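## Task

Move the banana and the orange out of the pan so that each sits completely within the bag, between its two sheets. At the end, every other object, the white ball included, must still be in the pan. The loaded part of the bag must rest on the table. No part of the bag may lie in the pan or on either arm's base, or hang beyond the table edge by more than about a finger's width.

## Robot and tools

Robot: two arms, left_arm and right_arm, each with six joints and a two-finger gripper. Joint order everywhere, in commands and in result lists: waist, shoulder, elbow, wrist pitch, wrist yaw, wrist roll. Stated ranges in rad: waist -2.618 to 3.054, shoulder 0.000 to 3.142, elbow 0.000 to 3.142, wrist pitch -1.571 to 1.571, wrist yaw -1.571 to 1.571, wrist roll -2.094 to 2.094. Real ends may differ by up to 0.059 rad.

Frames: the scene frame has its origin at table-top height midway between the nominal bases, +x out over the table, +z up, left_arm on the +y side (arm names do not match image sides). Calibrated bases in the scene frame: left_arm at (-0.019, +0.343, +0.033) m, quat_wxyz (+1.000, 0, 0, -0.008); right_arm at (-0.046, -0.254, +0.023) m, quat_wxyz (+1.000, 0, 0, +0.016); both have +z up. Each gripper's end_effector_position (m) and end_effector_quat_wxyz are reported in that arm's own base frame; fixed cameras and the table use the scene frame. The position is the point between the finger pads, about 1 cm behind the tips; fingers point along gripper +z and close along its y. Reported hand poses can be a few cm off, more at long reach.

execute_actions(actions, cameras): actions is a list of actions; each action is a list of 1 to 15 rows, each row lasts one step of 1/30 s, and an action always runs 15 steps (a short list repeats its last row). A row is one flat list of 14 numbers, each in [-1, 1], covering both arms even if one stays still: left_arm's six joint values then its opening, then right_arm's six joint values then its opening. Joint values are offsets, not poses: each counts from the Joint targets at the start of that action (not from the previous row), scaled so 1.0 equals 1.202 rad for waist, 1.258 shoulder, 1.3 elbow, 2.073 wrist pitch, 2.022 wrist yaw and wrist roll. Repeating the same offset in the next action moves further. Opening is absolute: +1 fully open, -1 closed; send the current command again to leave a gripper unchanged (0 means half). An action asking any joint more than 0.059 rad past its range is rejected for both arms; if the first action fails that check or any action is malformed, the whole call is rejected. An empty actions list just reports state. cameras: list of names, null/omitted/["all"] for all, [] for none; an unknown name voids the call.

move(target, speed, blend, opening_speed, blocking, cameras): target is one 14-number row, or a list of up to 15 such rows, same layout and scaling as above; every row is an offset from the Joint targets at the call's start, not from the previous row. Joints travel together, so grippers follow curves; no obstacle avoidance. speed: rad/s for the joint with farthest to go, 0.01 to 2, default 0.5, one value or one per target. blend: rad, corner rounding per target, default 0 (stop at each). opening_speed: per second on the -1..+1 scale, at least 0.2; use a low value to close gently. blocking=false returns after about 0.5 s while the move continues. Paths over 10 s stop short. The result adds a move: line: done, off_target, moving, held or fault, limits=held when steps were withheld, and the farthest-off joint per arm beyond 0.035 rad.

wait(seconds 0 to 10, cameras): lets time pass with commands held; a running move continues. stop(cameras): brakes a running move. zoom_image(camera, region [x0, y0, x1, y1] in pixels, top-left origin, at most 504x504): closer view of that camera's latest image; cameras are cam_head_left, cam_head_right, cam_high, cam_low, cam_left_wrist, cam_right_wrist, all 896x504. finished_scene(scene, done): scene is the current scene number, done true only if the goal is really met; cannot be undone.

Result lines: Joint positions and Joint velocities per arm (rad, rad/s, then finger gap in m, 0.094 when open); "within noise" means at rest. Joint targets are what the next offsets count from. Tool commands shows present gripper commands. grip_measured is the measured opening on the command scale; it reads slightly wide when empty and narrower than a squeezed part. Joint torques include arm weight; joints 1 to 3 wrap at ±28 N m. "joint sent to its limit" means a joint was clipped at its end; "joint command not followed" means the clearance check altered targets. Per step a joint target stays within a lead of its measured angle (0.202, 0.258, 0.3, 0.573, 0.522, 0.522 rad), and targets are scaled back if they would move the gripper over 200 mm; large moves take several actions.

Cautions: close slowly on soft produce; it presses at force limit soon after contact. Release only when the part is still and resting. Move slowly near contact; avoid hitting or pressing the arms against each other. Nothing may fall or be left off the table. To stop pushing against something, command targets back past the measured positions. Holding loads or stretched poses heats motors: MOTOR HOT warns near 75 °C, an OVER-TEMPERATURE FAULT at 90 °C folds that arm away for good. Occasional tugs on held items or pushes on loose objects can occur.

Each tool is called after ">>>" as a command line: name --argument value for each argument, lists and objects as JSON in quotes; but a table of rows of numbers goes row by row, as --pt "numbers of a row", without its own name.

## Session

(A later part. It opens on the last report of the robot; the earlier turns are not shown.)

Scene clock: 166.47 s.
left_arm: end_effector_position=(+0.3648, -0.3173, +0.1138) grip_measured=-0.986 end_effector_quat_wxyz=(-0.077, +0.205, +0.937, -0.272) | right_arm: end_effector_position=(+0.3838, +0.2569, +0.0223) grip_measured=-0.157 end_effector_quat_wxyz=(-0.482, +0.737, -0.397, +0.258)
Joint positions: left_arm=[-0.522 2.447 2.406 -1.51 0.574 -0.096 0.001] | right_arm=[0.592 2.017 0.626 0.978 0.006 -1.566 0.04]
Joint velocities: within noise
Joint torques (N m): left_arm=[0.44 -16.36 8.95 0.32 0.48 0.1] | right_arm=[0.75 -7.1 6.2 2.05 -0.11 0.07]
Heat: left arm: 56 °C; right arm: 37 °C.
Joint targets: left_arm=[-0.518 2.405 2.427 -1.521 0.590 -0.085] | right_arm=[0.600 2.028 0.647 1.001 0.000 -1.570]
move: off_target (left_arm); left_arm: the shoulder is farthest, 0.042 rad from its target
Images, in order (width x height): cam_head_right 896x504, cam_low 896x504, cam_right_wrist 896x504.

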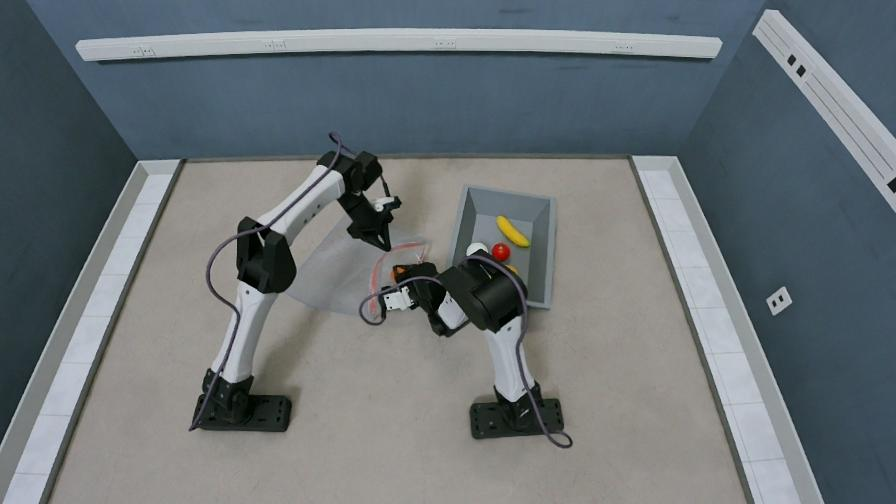

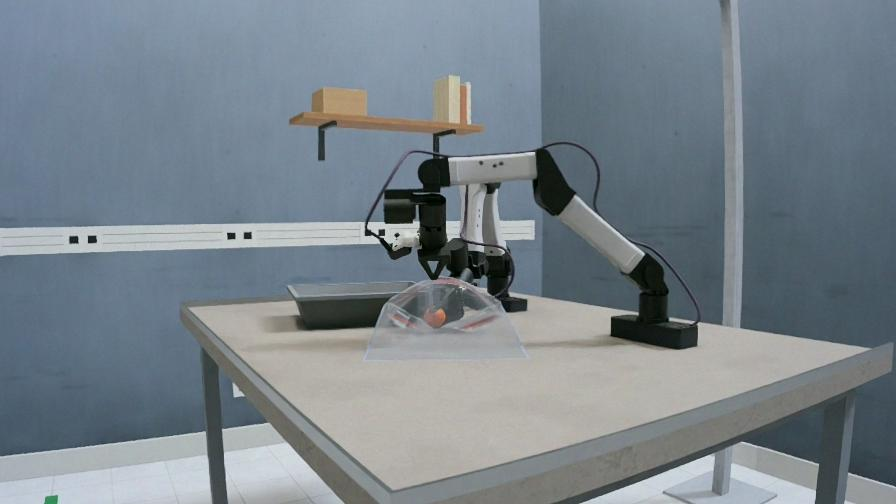

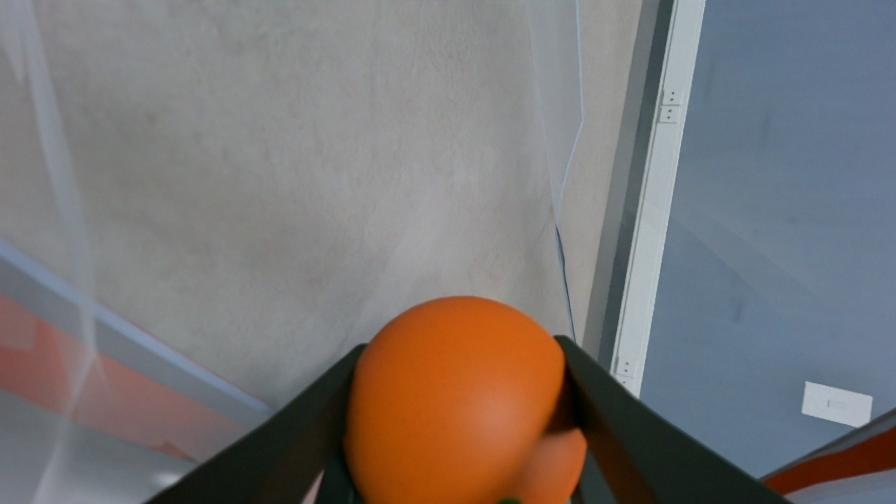

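>>> move --target '[0,0,0,0,0,0,-1,0,0.1344,0.2347,-0.056,0,0,-0.25]' --speed 0.25 --cameras '["cam_head_right","cam_right_wrist","cam_low"]'

>>> zoom_image --camera "cam_head_right" --region '[300, 190, 560, 410]'

>>> zoom_image --camera "cam_low" --region '[320, 240, 560, 380]'

Scene clock: 168.67 s.
left_arm: end_effector_position=(+0.3647, -0.3172, +0.1138) grip_measured=-0.986 end_effector_quat_wxyz=(-0.077, +0.205, +0.937, -0.272) | right_arm: end_effector_position=(+0.4437, +0.2973, +0.0257) grip_measured=-0.157 end_effector_quat_wxyz=(-0.497, +0.728, -0.392, +0.266)
Joint positions: left_arm=[-0.522 2.447 2.406 -1.51 0.574 -0.096 0.001] | right_arm=[0.592 2.183 0.93 0.879 0.006 -1.566 0.04]
Joint velocities: within noise
Joint torques (N m): left_arm=[0.46 -16.36 8.96 0.32 0.47 0.09] | right_arm=[0.75 -8.77 7.02 1.89 -0.1 0.07]
Heat: left arm: 57 °C; right arm: 37 °C.
Joint targets: left_arm=[-0.518 2.405 2.427 -1.521 0.590 -0.085] | right_arm=[0.600 2.197 0.952 0.885 0.000 -1.570]
move: off_target (left_arm); left_arm: the shoulder is farthest, 0.042 rad from its target
Images, in order (width x height): cam_head_right 896x504, cam_low 896x504, cam_right_wrist 896x504.

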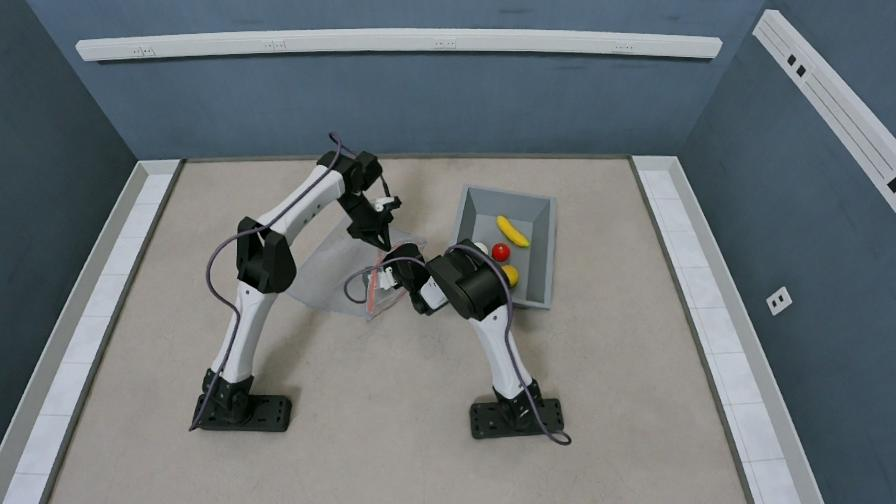

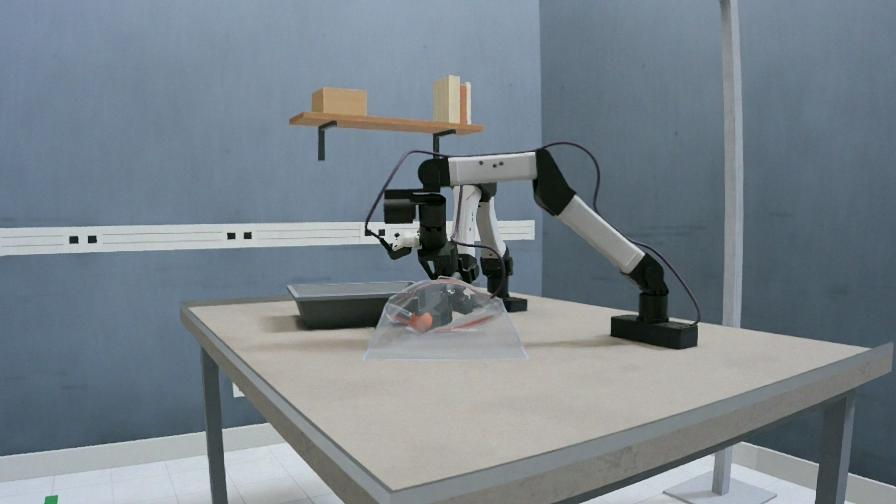

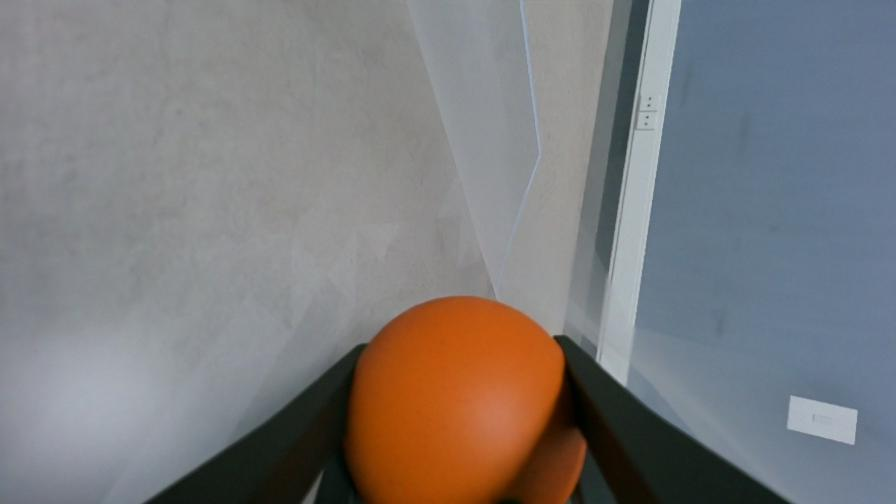

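Scaled by 1.938 from the camera's 896x504 image, which has a finer 1280x720 frame.

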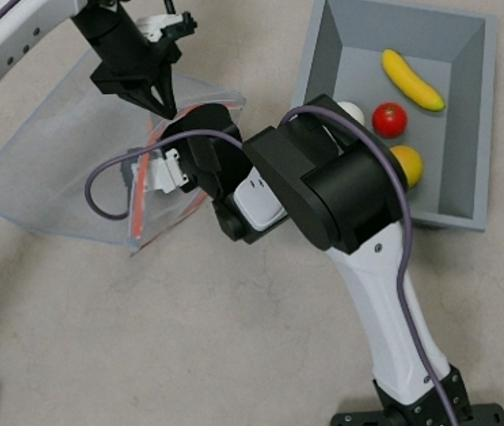

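Scaled by 2.100 from the camera's 896x504 image, which has a finer 1280x720 frame.

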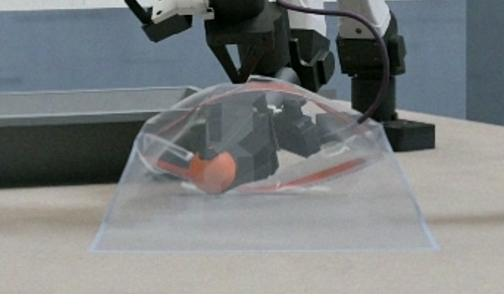

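>>> move --pt "0 0 0 0 0 0 -1 0 0.0639 0.0672 0.0063 0 0 -0.25" --pt "0 0 0 0 0 0 -1 0 0.0639 0.0672 0.0063 0 0 0.14" --speed 0.2 --opening_speed 0.3 --cameras '["cam_right_wrist","cam_low"]'

>>> zoom_image --camera "cam_low" --region '[320, 240, 560, 380]'

Scene clock: 171.47 s.
left_arm: end_effector_position=(+0.3647, -0.3173, +0.1139) grip_measured=-0.986 end_effector_quat_wxyz=(-0.077, +0.205, +0.937, -0.272) | right_arm: end_effector_position=(+0.4603, +0.3084, +0.0172) grip_measured=+0.139 end_effector_quat_wxyz=(-0.502, +0.724, -0.390, +0.269)
Joint positions: left_arm=[-0.522 2.447 2.406 -1.51 0.574 -0.096 0.001] | right_arm=[0.592 2.264 1.018 0.888 0.006 -1.566 0.053]
Joint velocities: within noise
Joint torques (N m): left_arm=[0.5 -16.34 8.95 0.33 0.48 0.08] | right_arm=[0.76 -9.47 7.01 2 -0.1 0.07]
Heat: left arm: 58 °C; right arm: 38 °C.
Joint targets: left_arm=[-0.518 2.405 2.427 -1.521 0.590 -0.085] | right_arm=[0.600 2.277 1.039 0.898 0.000 -1.570]
move: off_target (left_arm); left_arm: the shoulder is farthest, 0.042 rad from its target
Images, in order (width x height): cam_low 896x504, cam_right_wrist 896x504.

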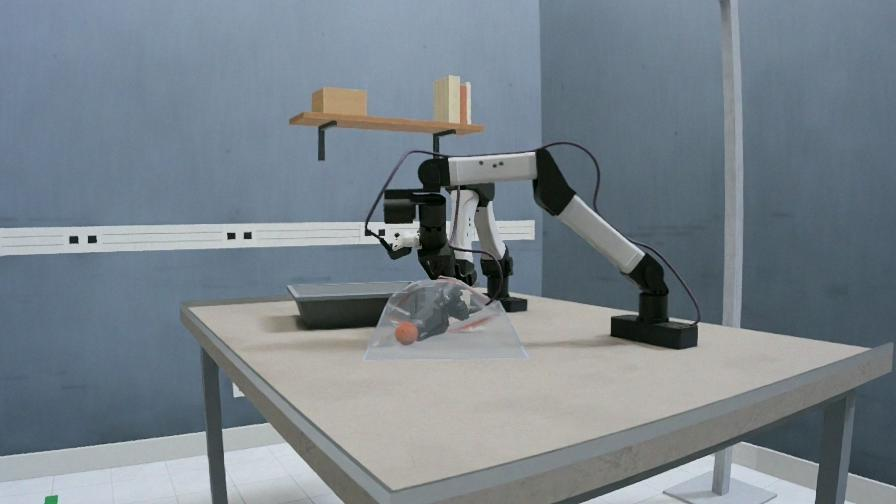

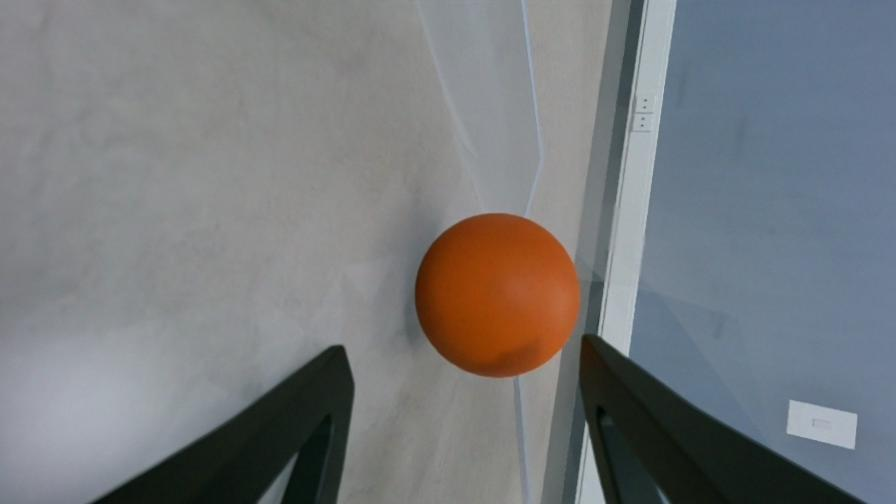

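Scaled by 2.100 from the camera's 896x504 image, which has a finer 1280x720 frame.

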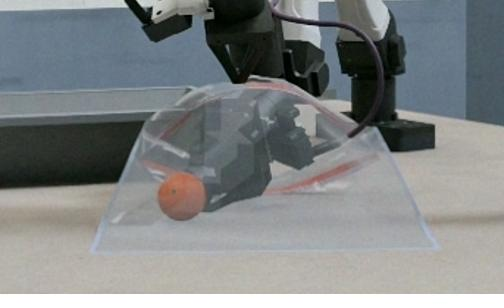

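>>> move --pt "0 0 0 0 0 0 -1 0 -0.0636 -0.0669 -0.0063 0 0 0.14" --pt "0 0 0 0 0 0 -1 0 -0.1979 -0.3015 0.0497 0 0 0.14" --pt "0 0 0 0 0 0 -1 0 -0.4404 -0.3985 -0.0945 0 0 0.14" --pt "0 0 0 0 0 0 -1 0 -0.8704 -0.4554 -0.4163 0 0 0.14" --speed 0.35 --blend '[0.02,0.04,0.08,0]' --cameras '["cam_head_right","cam_low","cam_head_left"]'

>>> zoom_image --camera "cam_head_left" --region '[260, 170, 560, 370]'

>>> zoom_image --camera "cam_low" --region '[320, 240, 560, 380]'

Scene clock: 176.57 s.
left_arm: end_effector_position=(+0.3646, -0.3173, +0.1139) grip_measured=-0.986 end_effector_quat_wxyz=(-0.077, +0.205, +0.937, -0.273) | right_arm: end_effector_position=(+0.2746, +0.1835, +0.0752) grip_measured=+0.139 end_effector_quat_wxyz=(-0.365, +0.802, -0.431, +0.196)
Joint positions: left_arm=[-0.522 2.447 2.406 -1.51 0.574 -0.096 0.001] | right_arm=[0.592 1.201 0.452 0.033 0.006 -1.566 0.053]
Joint velocities: within noise
Joint torques (N m): left_arm=[0.49 -16.34 8.96 0.32 0.48 0.09] | right_arm=[0.75 -4.97 6.28 1.66 -0.12 0.06]
Heat: left arm: 59 °C; right arm: 38 °C.
Joint targets: left_arm=[-0.518 2.405 2.427 -1.521 0.590 -0.085] | right_arm=[0.600 1.182 0.447 0.035 0.000 -1.570]
move: off_target (left_arm); left_arm: the shoulder is farthest, 0.042 rad from its target
Images, in order (width x height): cam_head_left 896x504, cam_head_right 896x504, cam_low 896x504.

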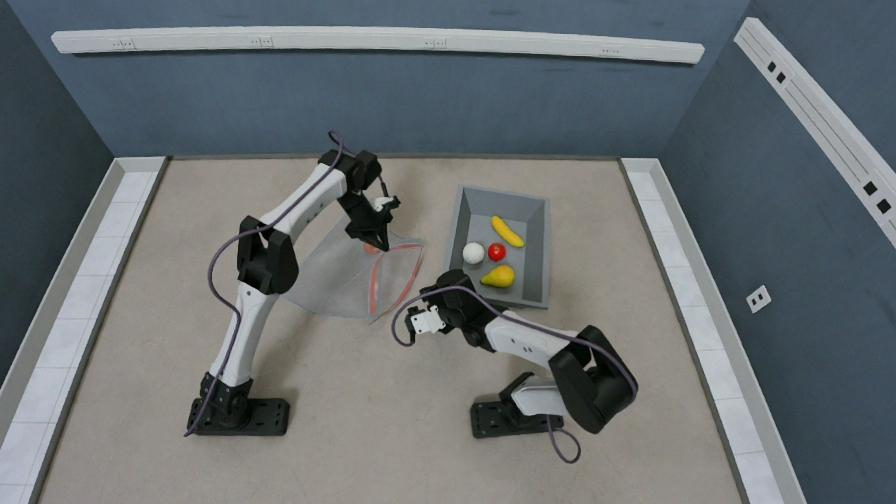

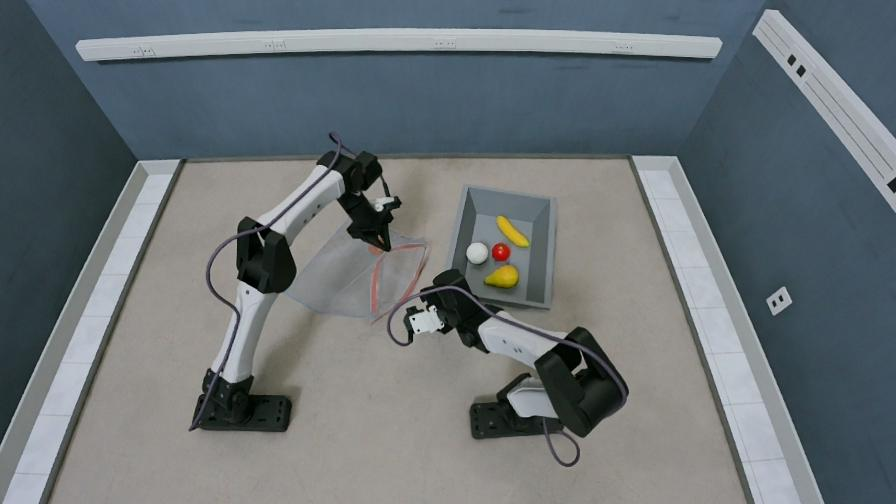

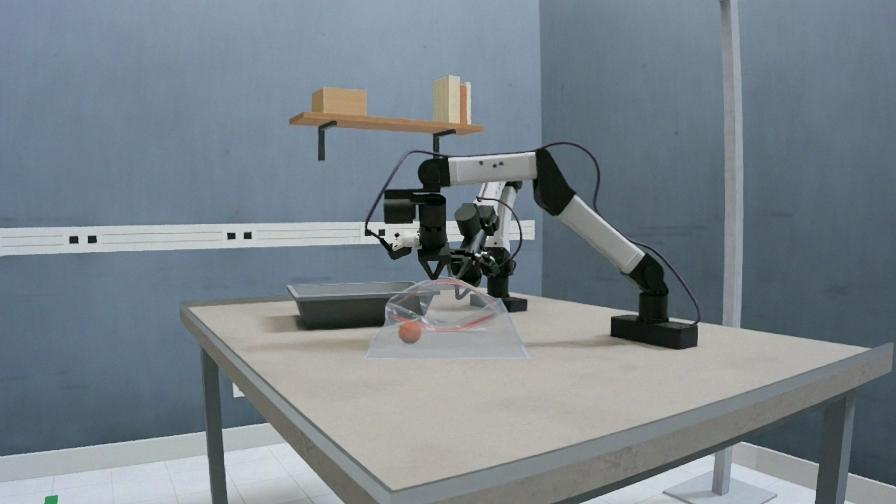

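Scaled by 1.680 from the camera's 896x504 image, which has a finer 1280x720 frame.

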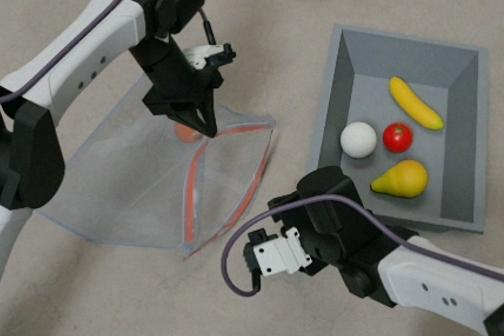

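Scaled by 2.100 from the camera's 896x504 image, which has a finer 1280x720 frame.

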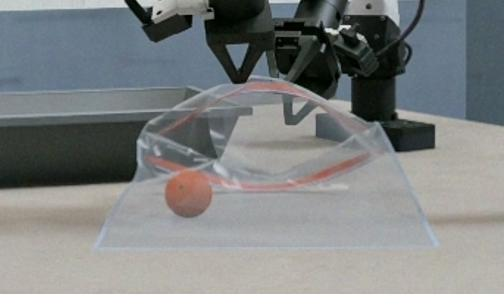

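>>> move --pt "0 0 0 0 0 0 -1 -0.3328 -0.0668 0.0985 -0.1023 0 0 0.0" --pt "0 0 0 0 0 0 -1 -0.4992 0.69 1.0 -0.4496 0 0.4402 0.0" --speed '[0.8,1.0]' --blend '[0.15,0]' --cameras '["cam_right_wrist","cam_low"]'

Scene clock: 180.07 s.
left_arm: end_effector_position=(+0.3646, -0.3173, +0.1139) grip_measured=-0.986 end_effector_quat_wxyz=(-0.077, +0.205, +0.937, -0.273) | right_arm: end_effector_position=(+0.4760, +0.0012, +0.0974) grip_measured=+0.001 end_effector_quat_wxyz=(+0.165, -0.334, +0.926, -0.059)
Joint positions: left_arm=[-0.522 2.447 2.406 -1.51 0.574 -0.096 0.001] | right_arm=[0.002 2.041 1.719 -0.895 0 -0.689 0.047]
Joint velocities: within noise
Joint torques (N m): left_arm=[0.42 -16.36 8.95 0.33 0.48 0.08] | right_arm=[-0.25 -9.78 9.42 0.89 -0.06 0.13]
Heat: left arm: 60 °C; right arm: 38 °C.
Joint targets: left_arm=[-0.518 2.405 2.427 -1.521 0.590 -0.085] | right_arm=[0.000 2.050 1.747 -0.897 0.000 -0.680]
move: off_target (left_arm); left_arm: the shoulder is farthest, 0.042 rad from its target
Images, in order (width x height): cam_low 896x504, cam_right_wrist 896x504.

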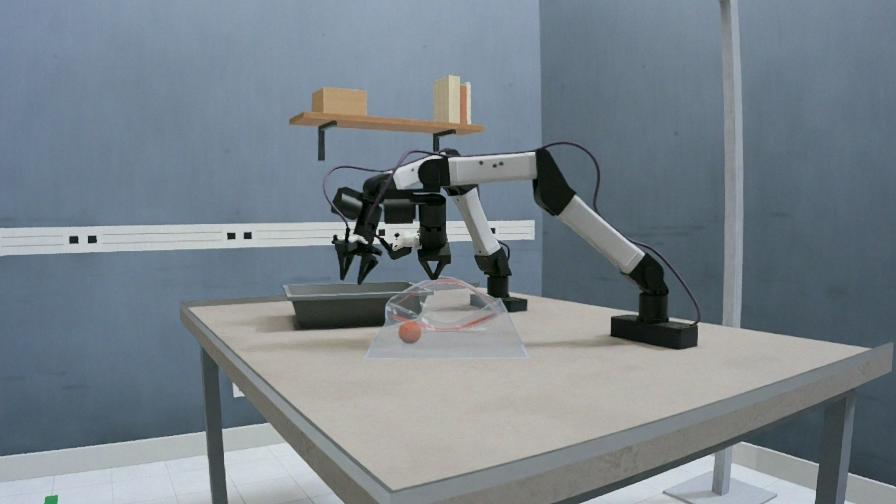

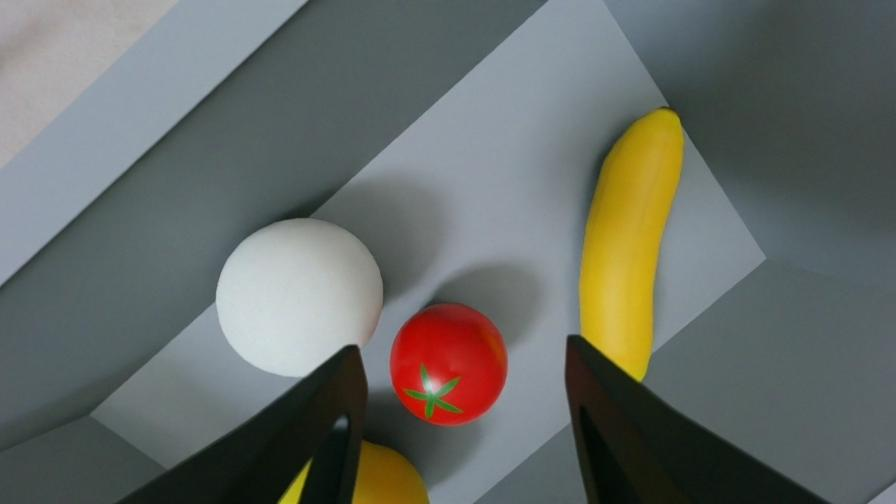

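>>> move --target '[0,0,0,0,0,0,-1,-0.0998,0.4626,0.642,-0.1942,0,0,0.25]' --speed 0.7 --cameras '["cam_right_wrist"]'

Scene clock: 183.90 s.
left_arm: end_effector_position=(+0.3646, -0.3173, +0.1140) grip_measured=-0.986 end_effector_quat_wxyz=(-0.078, +0.205, +0.937, -0.273) | right_arm: end_effector_position=(+0.5447, -0.0640, +0.0486) grip_measured=+0.249 end_effector_quat_wxyz=(+0.096, -0.280, +0.954, -0.041)
Joint positions: left_arm=[-0.522 2.447 2.406 -1.51 0.575 -0.096 0.001] | right_arm=[-0.117 2.62 2.555 -1.296 0 -0.688 0.059]
Joint velocities: within noise
Joint torques (N m): left_arm=[0.47 -16.35 8.95 0.33 0.47 0.09] | right_arm=[-0.46 -12.88 8.92 0.69 -0.06 0.13]
Heat: left arm: 61 °C; right arm: 40 °C.
Joint targets: left_arm=[-0.518 2.405 2.427 -1.521 0.590 -0.085] | right_arm=[-0.120 2.632 2.582 -1.300 0.000 -0.680]
move: off_target (left_arm); left_arm: the shoulder is farthest, 0.042 rad from its target
Images, in order (width x height): cam_right_wrist 896x504.

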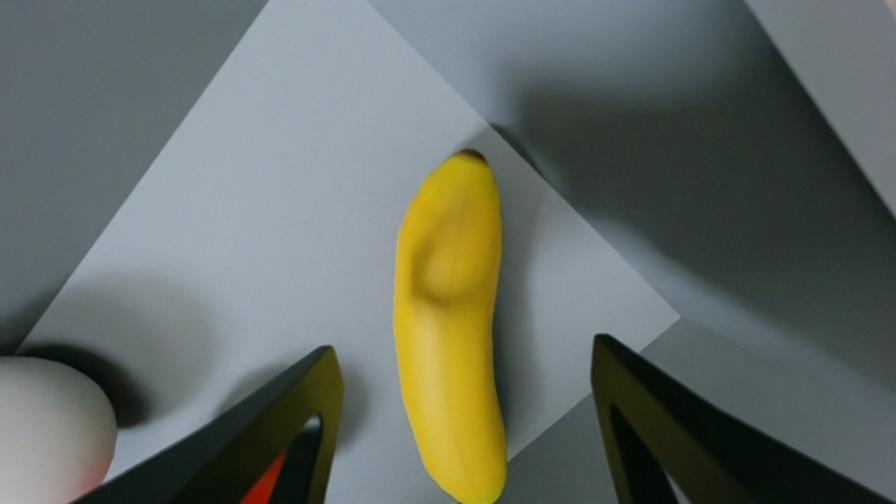

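>>> move --pt "0 0 0 0 0 0 -1 0 -0.0797 -0.2692 0.1204 0 0 0.25" --pt "0 0 0 0 0 0 -1 0 -0.0797 -0.2692 0.1204 0 0 -0.5" --speed 0.4 --opening_speed 0.5 --cameras '["cam_right_wrist"]'

Scene clock: 187.60 s.
left_arm: end_effector_position=(+0.3646, -0.3173, +0.1140) grip_measured=-0.986 end_effector_quat_wxyz=(-0.078, +0.205, +0.937, -0.273) | right_arm: end_effector_position=(+0.5335, -0.0622, -0.0022) grip_measured=-0.440 end_effector_quat_wxyz=(+0.086, -0.280, +0.956, -0.033)
Joint positions: left_arm=[-0.522 2.447 2.406 -1.51 0.575 -0.096 0.001] | right_arm=[-0.118 2.559 2.243 -1.07 -0.007 -0.687 0.026]
Joint velocities: within noise
Joint torques (N m): left_arm=[0.46 -16.36 8.94 0.32 0.47 0.1] | right_arm=[-0.18 -16.14 5.34 0.83 -0.01 0.12]
Heat: left arm: 62 °C; right arm: 41 °C.
Joint targets: left_arm=[-0.518 2.405 2.427 -1.521 0.590 -0.085] | right_arm=[-0.120 2.532 2.232 -1.050 0.000 -0.680]
move: off_target (left_arm); left_arm: the shoulder is farthest, 0.042 rad from its target
Images, in order (width x height): cam_right_wrist 896x504.

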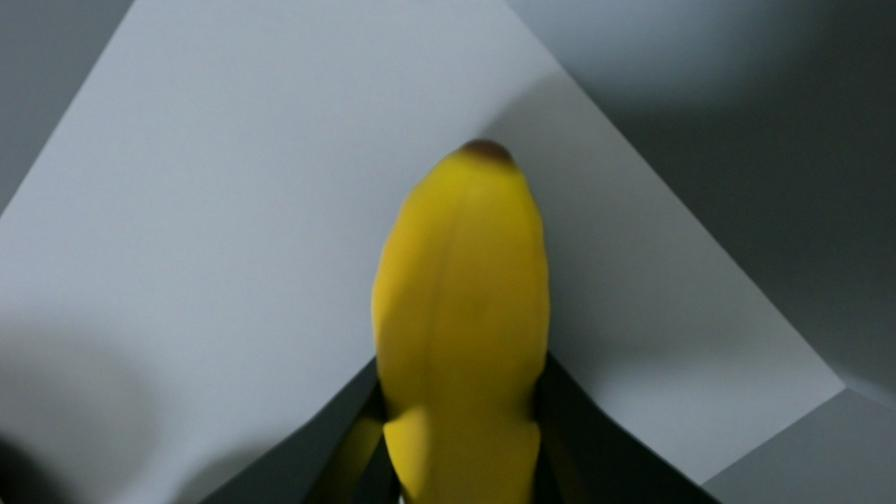

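>>> move --pt "0 0 0 0 0 0 -1 0 0 0 0 0 0 -0.55" --pt "0 0 0 0 0 0 -1 0 -0.2798 0 -0.1698 0 0 -0.55" --pt "0 0 0 0 0 0 -1 0 -0.7409 -0.7169 0.2171 0 -0.2572 -0.55" --speed '[0.3,0.3,0.8]' --blend '[0,0.1,0]' --cameras '["cam_right_wrist","cam_head_left"]'

Scene clock: 192.77 s.
left_arm: end_effector_position=(+0.3646, -0.3173, +0.1140) grip_measured=-0.986 end_effector_quat_wxyz=(-0.078, +0.205, +0.937, -0.273) | right_arm: end_effector_position=(+0.4280, -0.0497, +0.1528) grip_measured=-0.446 end_effector_quat_wxyz=(+0.243, -0.489, +0.818, -0.183)
Joint positions: left_arm=[-0.522 2.447 2.406 -1.51 0.575 -0.096 0.001] | right_arm=[-0.118 1.637 1.303 -0.62 -0.006 -1.193 0.026]
Joint velocities: within noise
Joint torques (N m): left_arm=[0.47 -16.4 8.96 0.32 0.47 0.09] | right_arm=[-0.16 -10.81 6.74 1.49 -0.02 -0.01]
Heat: left arm: 63 °C; right arm: 44 °C.
Joint targets: left_arm=[-0.518 2.405 2.427 -1.521 0.590 -0.085] | right_arm=[-0.120 1.600 1.300 -0.600 0.000 -1.200]
move: off_target (left_arm, right_arm); left_arm: the shoulder is farthest, 0.042 rad from its target; right_arm: the shoulder is farthest, 0.037 rad from its target
Images, in order (width x height): cam_head_left 896x504, cam_right_wrist 896x504.

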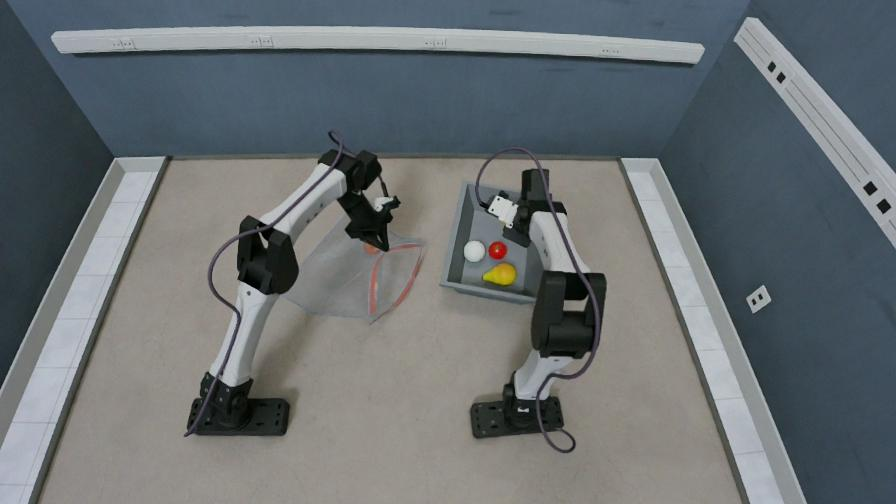

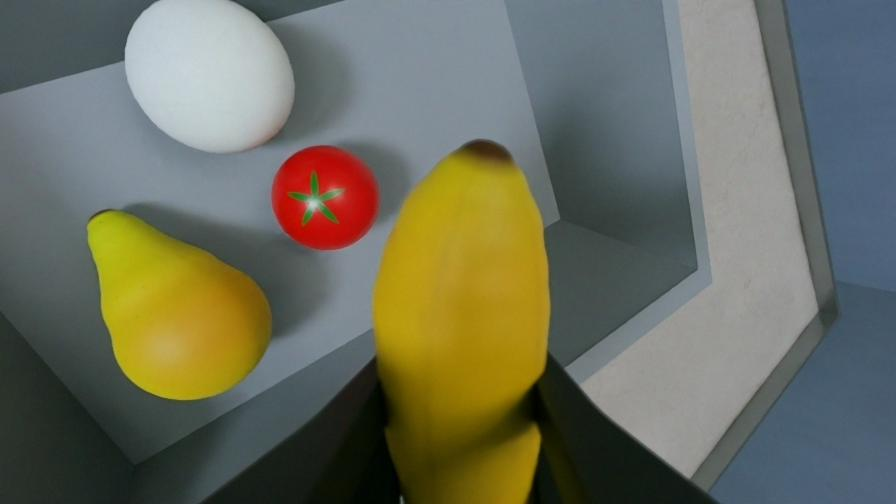

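>>> move --pt "0 0 0 0 0 0 -1 0.183 -0.399 -0.5576 0.204 0 -0.183 -0.55" --pt "0 0 0 0 0 0 -1 0.599 -0.3711 -0.6084 0.2528 0 -0.183 -0.55" --pt "0 0 0 0 0 0 -1 0.599 0.0623 -0.5893 0.6003 0 -0.183 -0.55" --speed '[0.7,0.6,0.4]' --blend '[0.1,0.05,0]' --cameras '["cam_right_wrist","cam_head_left","cam_low"]'

>>> zoom_image --camera "cam_head_left" --region '[260, 170, 560, 370]'

>>> zoom_image --camera "cam_low" --region '[320, 240, 560, 380]'

Scene clock: 197.60 s.
left_arm: end_effector_position=(+0.3646, -0.3173, +0.1140) grip_measured=-0.986 end_effector_quat_wxyz=(-0.078, +0.205, +0.937, -0.273) | right_arm: end_effector_position=(+0.3409, +0.2303, +0.0509) grip_measured=-0.446 end_effector_quat_wxyz=(-0.438, +0.766, -0.410, +0.230)
Joint positions: left_arm=[-0.522 2.447 2.406 -1.51 0.575 -0.096 0.001] | right_arm=[0.593 1.67 0.514 0.621 -0.003 -1.564 0.026]
Joint velocities: within noise
Joint torques (N m): left_arm=[0.43 -16.36 8.95 0.32 0.46 0.09] | right_arm=[0.65 -5.38 7.21 2.03 -0.03 0.04]
Heat: left arm: 64 °C; right arm: 43 °C.
Joint targets: left_arm=[-0.518 2.405 2.427 -1.521 0.590 -0.085] | right_arm=[0.600 1.678 0.534 0.644 0.000 -1.570]
move: off_target (left_arm); left_arm: the shoulder is farthest, 0.042 rad from its target
Images, in order (width x height): cam_head_left 896x504, cam_low 896x504, cam_right_wrist 896x504.

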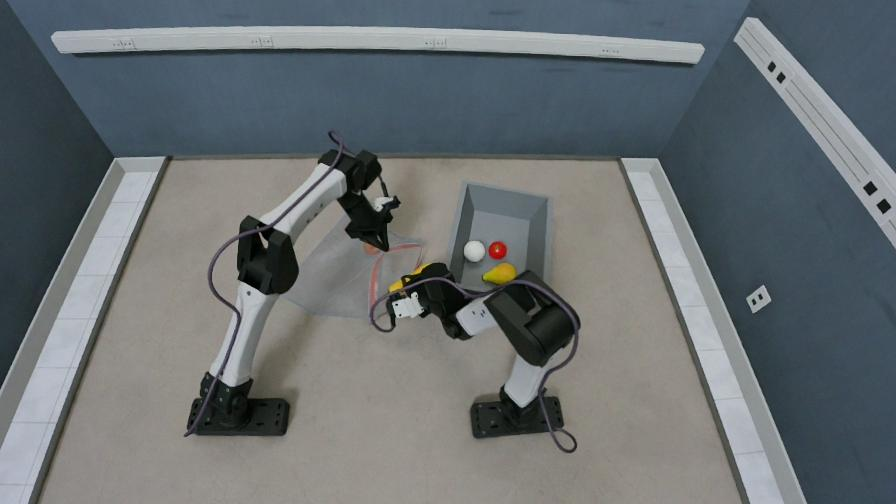

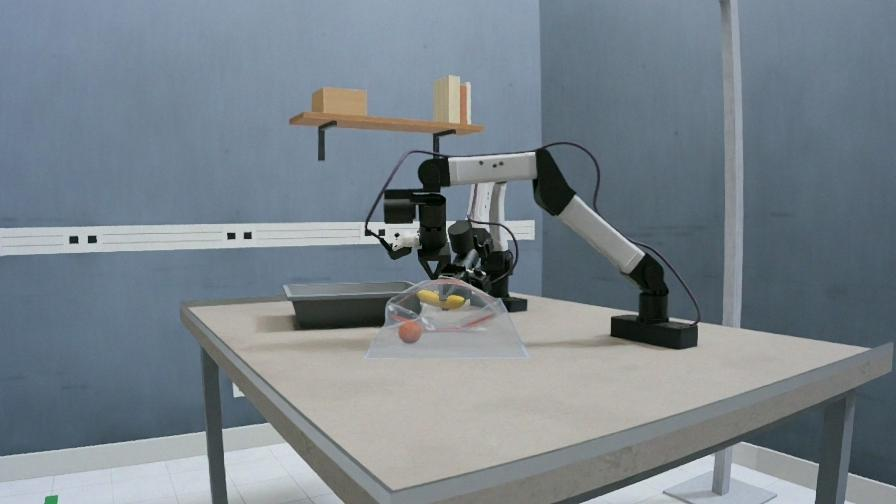

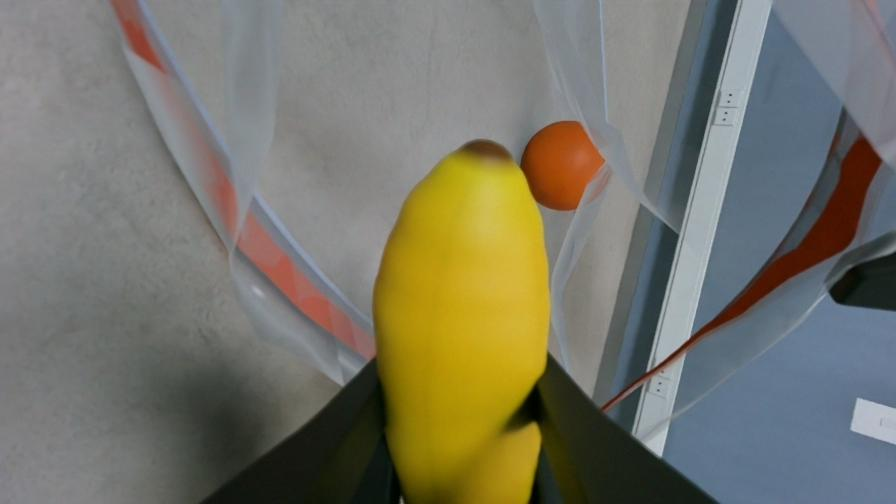

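Scaled by 1.680 from the camera's 896x504 image, which has a finer 1280x720 frame.

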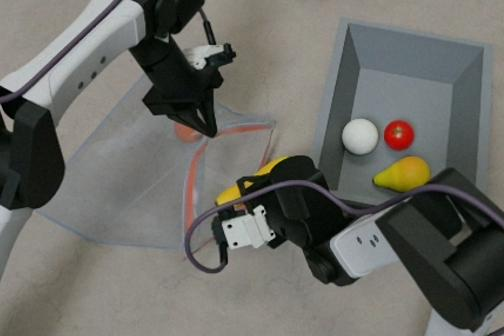

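Scaled by 2.100 from the camera's 896x504 image, which has a finer 1280x720 frame.

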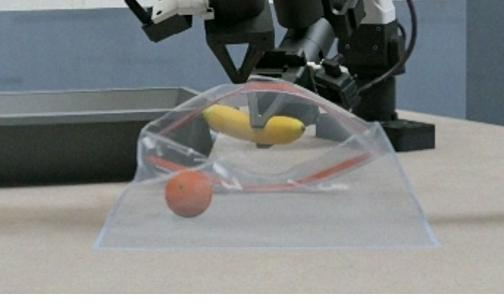

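>>> move --target '[0,0,0,0,0,0,-1,0.0333,0.2434,0.0888,0.1499,0,0,-0.55]' --speed 0.3 --cameras '["cam_right_wrist","cam_low"]'

>>> zoom_image --camera "cam_low" --region '[320, 240, 560, 380]'

Scene clock: 200.00 s.
left_arm: end_effector_position=(+0.3646, -0.3173, +0.1140) grip_measured=-0.986 end_effector_quat_wxyz=(-0.078, +0.205, +0.937, -0.273) | right_arm: end_effector_position=(+0.3719, +0.2732, +0.0313) grip_measured=-0.446 end_effector_quat_wxyz=(-0.488, +0.747, -0.380, +0.244)
Joint positions: left_arm=[-0.522 2.447 2.406 -1.51 0.575 -0.096 0.001] | right_arm=[0.633 1.974 0.627 0.931 -0.003 -1.565 0.026]
Joint velocities: within noise
Joint torques (N m): left_arm=[0.49 -16.35 8.95 0.32 0.48 0.08] | right_arm=[0.72 -7.02 6.56 2.07 -0.03 0.04]
Heat: left arm: 64 °C; right arm: 43 °C.
Joint targets: left_arm=[-0.518 2.405 2.427 -1.521 0.590 -0.085] | right_arm=[0.640 1.984 0.649 0.955 0.000 -1.571]
move: off_target (left_arm); left_arm: the shoulder is farthest, 0.042 rad from its target
Images, in order (width x height): cam_low 896x504, cam_right_wrist 896x504.

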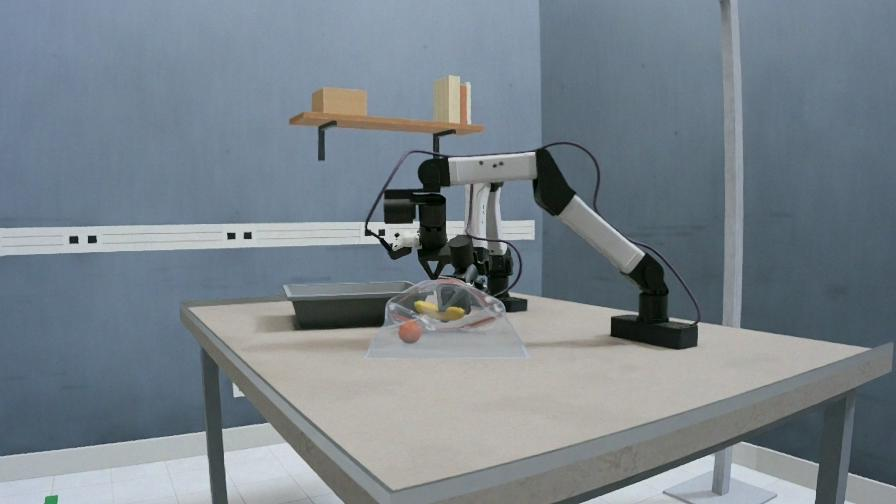

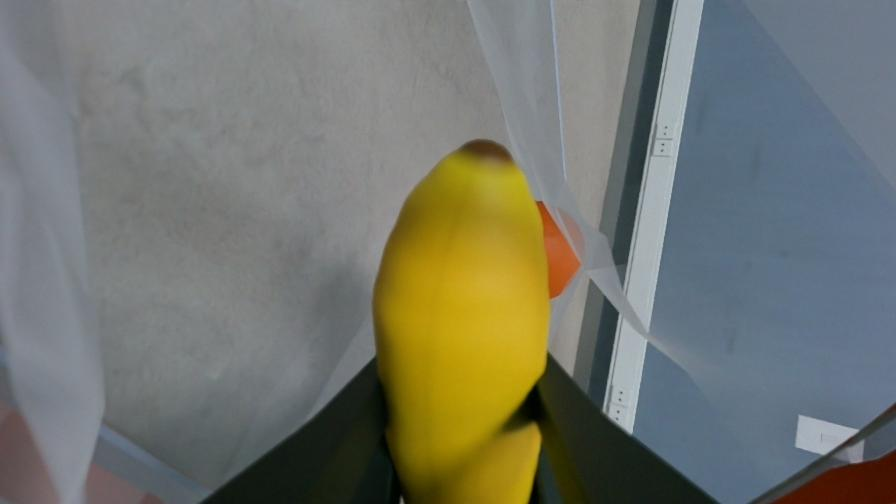

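Scaled by 2.100 from the camera's 896x504 image, which has a finer 1280x720 frame.

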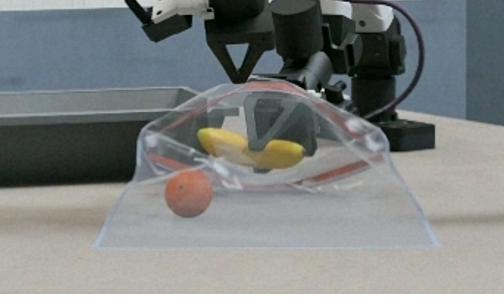

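>>> move --target '[0,0,0,0,0,0,-1,0,0.1639,0.2329,-0.0371,0,0,-0.55]' --speed 0.25 --cameras '["cam_right_wrist","cam_low","cam_head_left"]'

>>> zoom_image --camera "cam_low" --region '[320, 240, 560, 380]'

>>> zoom_image --camera "cam_head_left" --region '[260, 190, 460, 350]'

Scene clock: 202.03 s.
left_arm: end_effector_position=(+0.3646, -0.3173, +0.1140) grip_measured=-0.986 end_effector_quat_wxyz=(-0.078, +0.205, +0.937, -0.273) | right_arm: end_effector_position=(+0.4300, +0.3158, +0.0263) grip_measured=-0.446 end_effector_quat_wxyz=(-0.502, +0.737, -0.376, +0.251)
Joint positions: left_arm=[-0.522 2.447 2.406 -1.51 0.575 -0.096 0.001] | right_arm=[0.633 2.178 0.929 0.871 -0.003 -1.565 0.026]
Joint velocities: within noise
Joint torques (N m): left_arm=[0.46 -16.38 8.98 0.32 0.47 0.09] | right_arm=[0.7 -8.83 7.17 1.95 -0.02 0.05]
Heat: left arm: 65 °C; right arm: 42 °C.
Joint targets: left_arm=[-0.518 2.405 2.427 -1.521 0.590 -0.085] | right_arm=[0.640 2.190 0.952 0.878 0.000 -1.570]
move: off_target (left_arm); left_arm: the shoulder is farthest, 0.042 rad from its target
Images, in order (width x height): cam_head_left 896x504, cam_low 896x504, cam_right_wrist 896x504.

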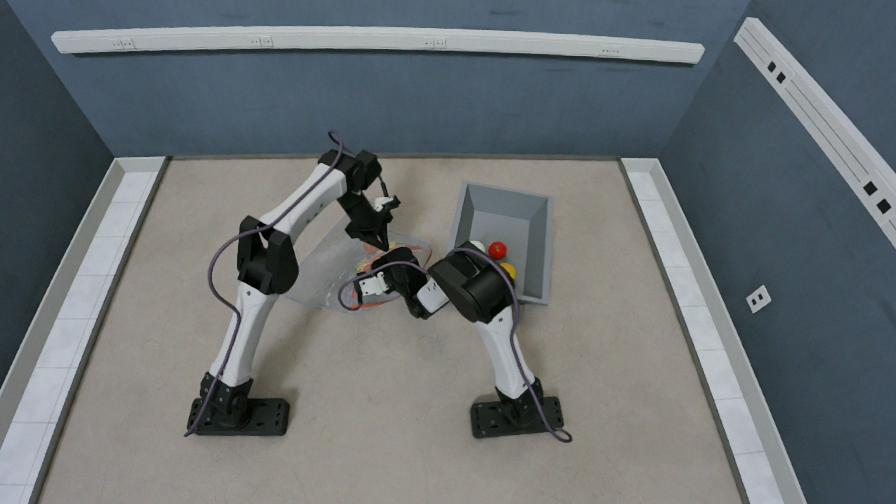

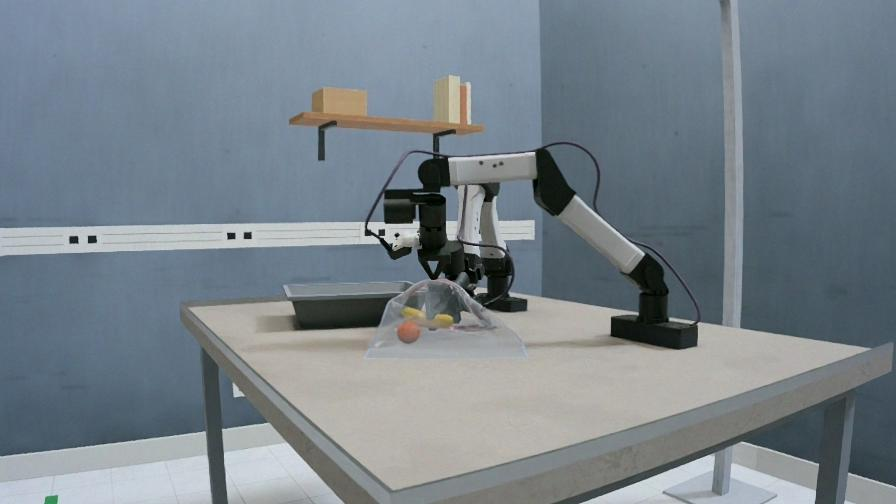

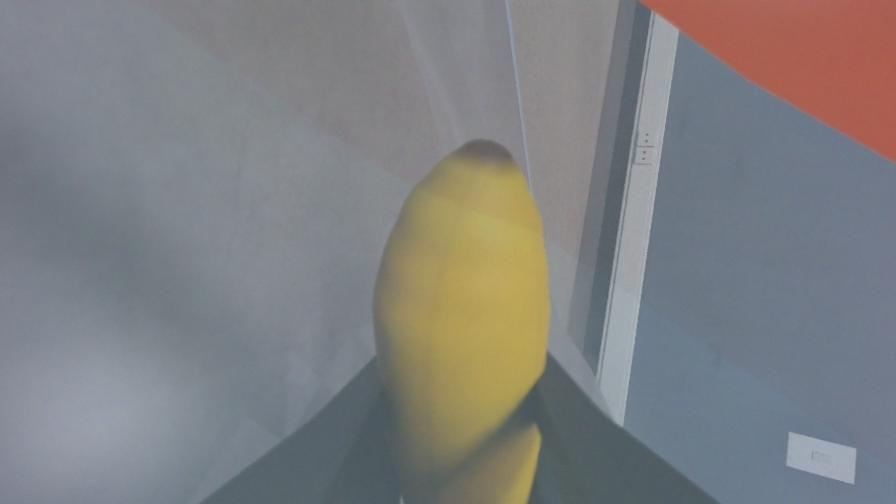

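Scaled by 2.100 from the camera's 896x504 image, which has a finer 1280x720 frame.

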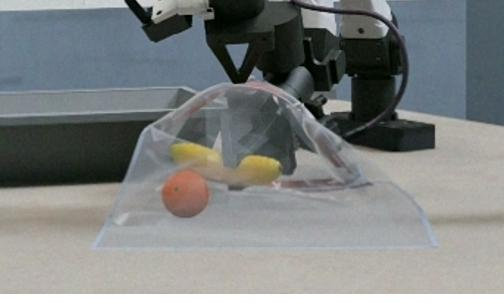

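Scaled by 2.520 from the camera's 896x504 image, which has a finer 1280x720 frame.

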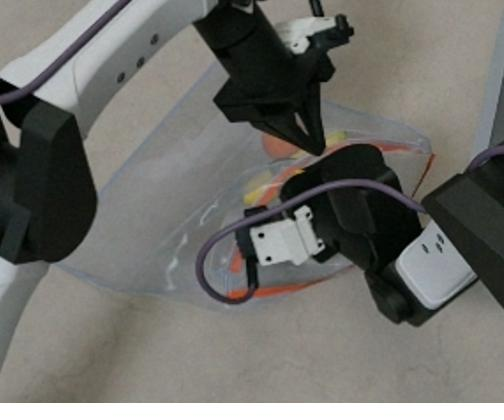

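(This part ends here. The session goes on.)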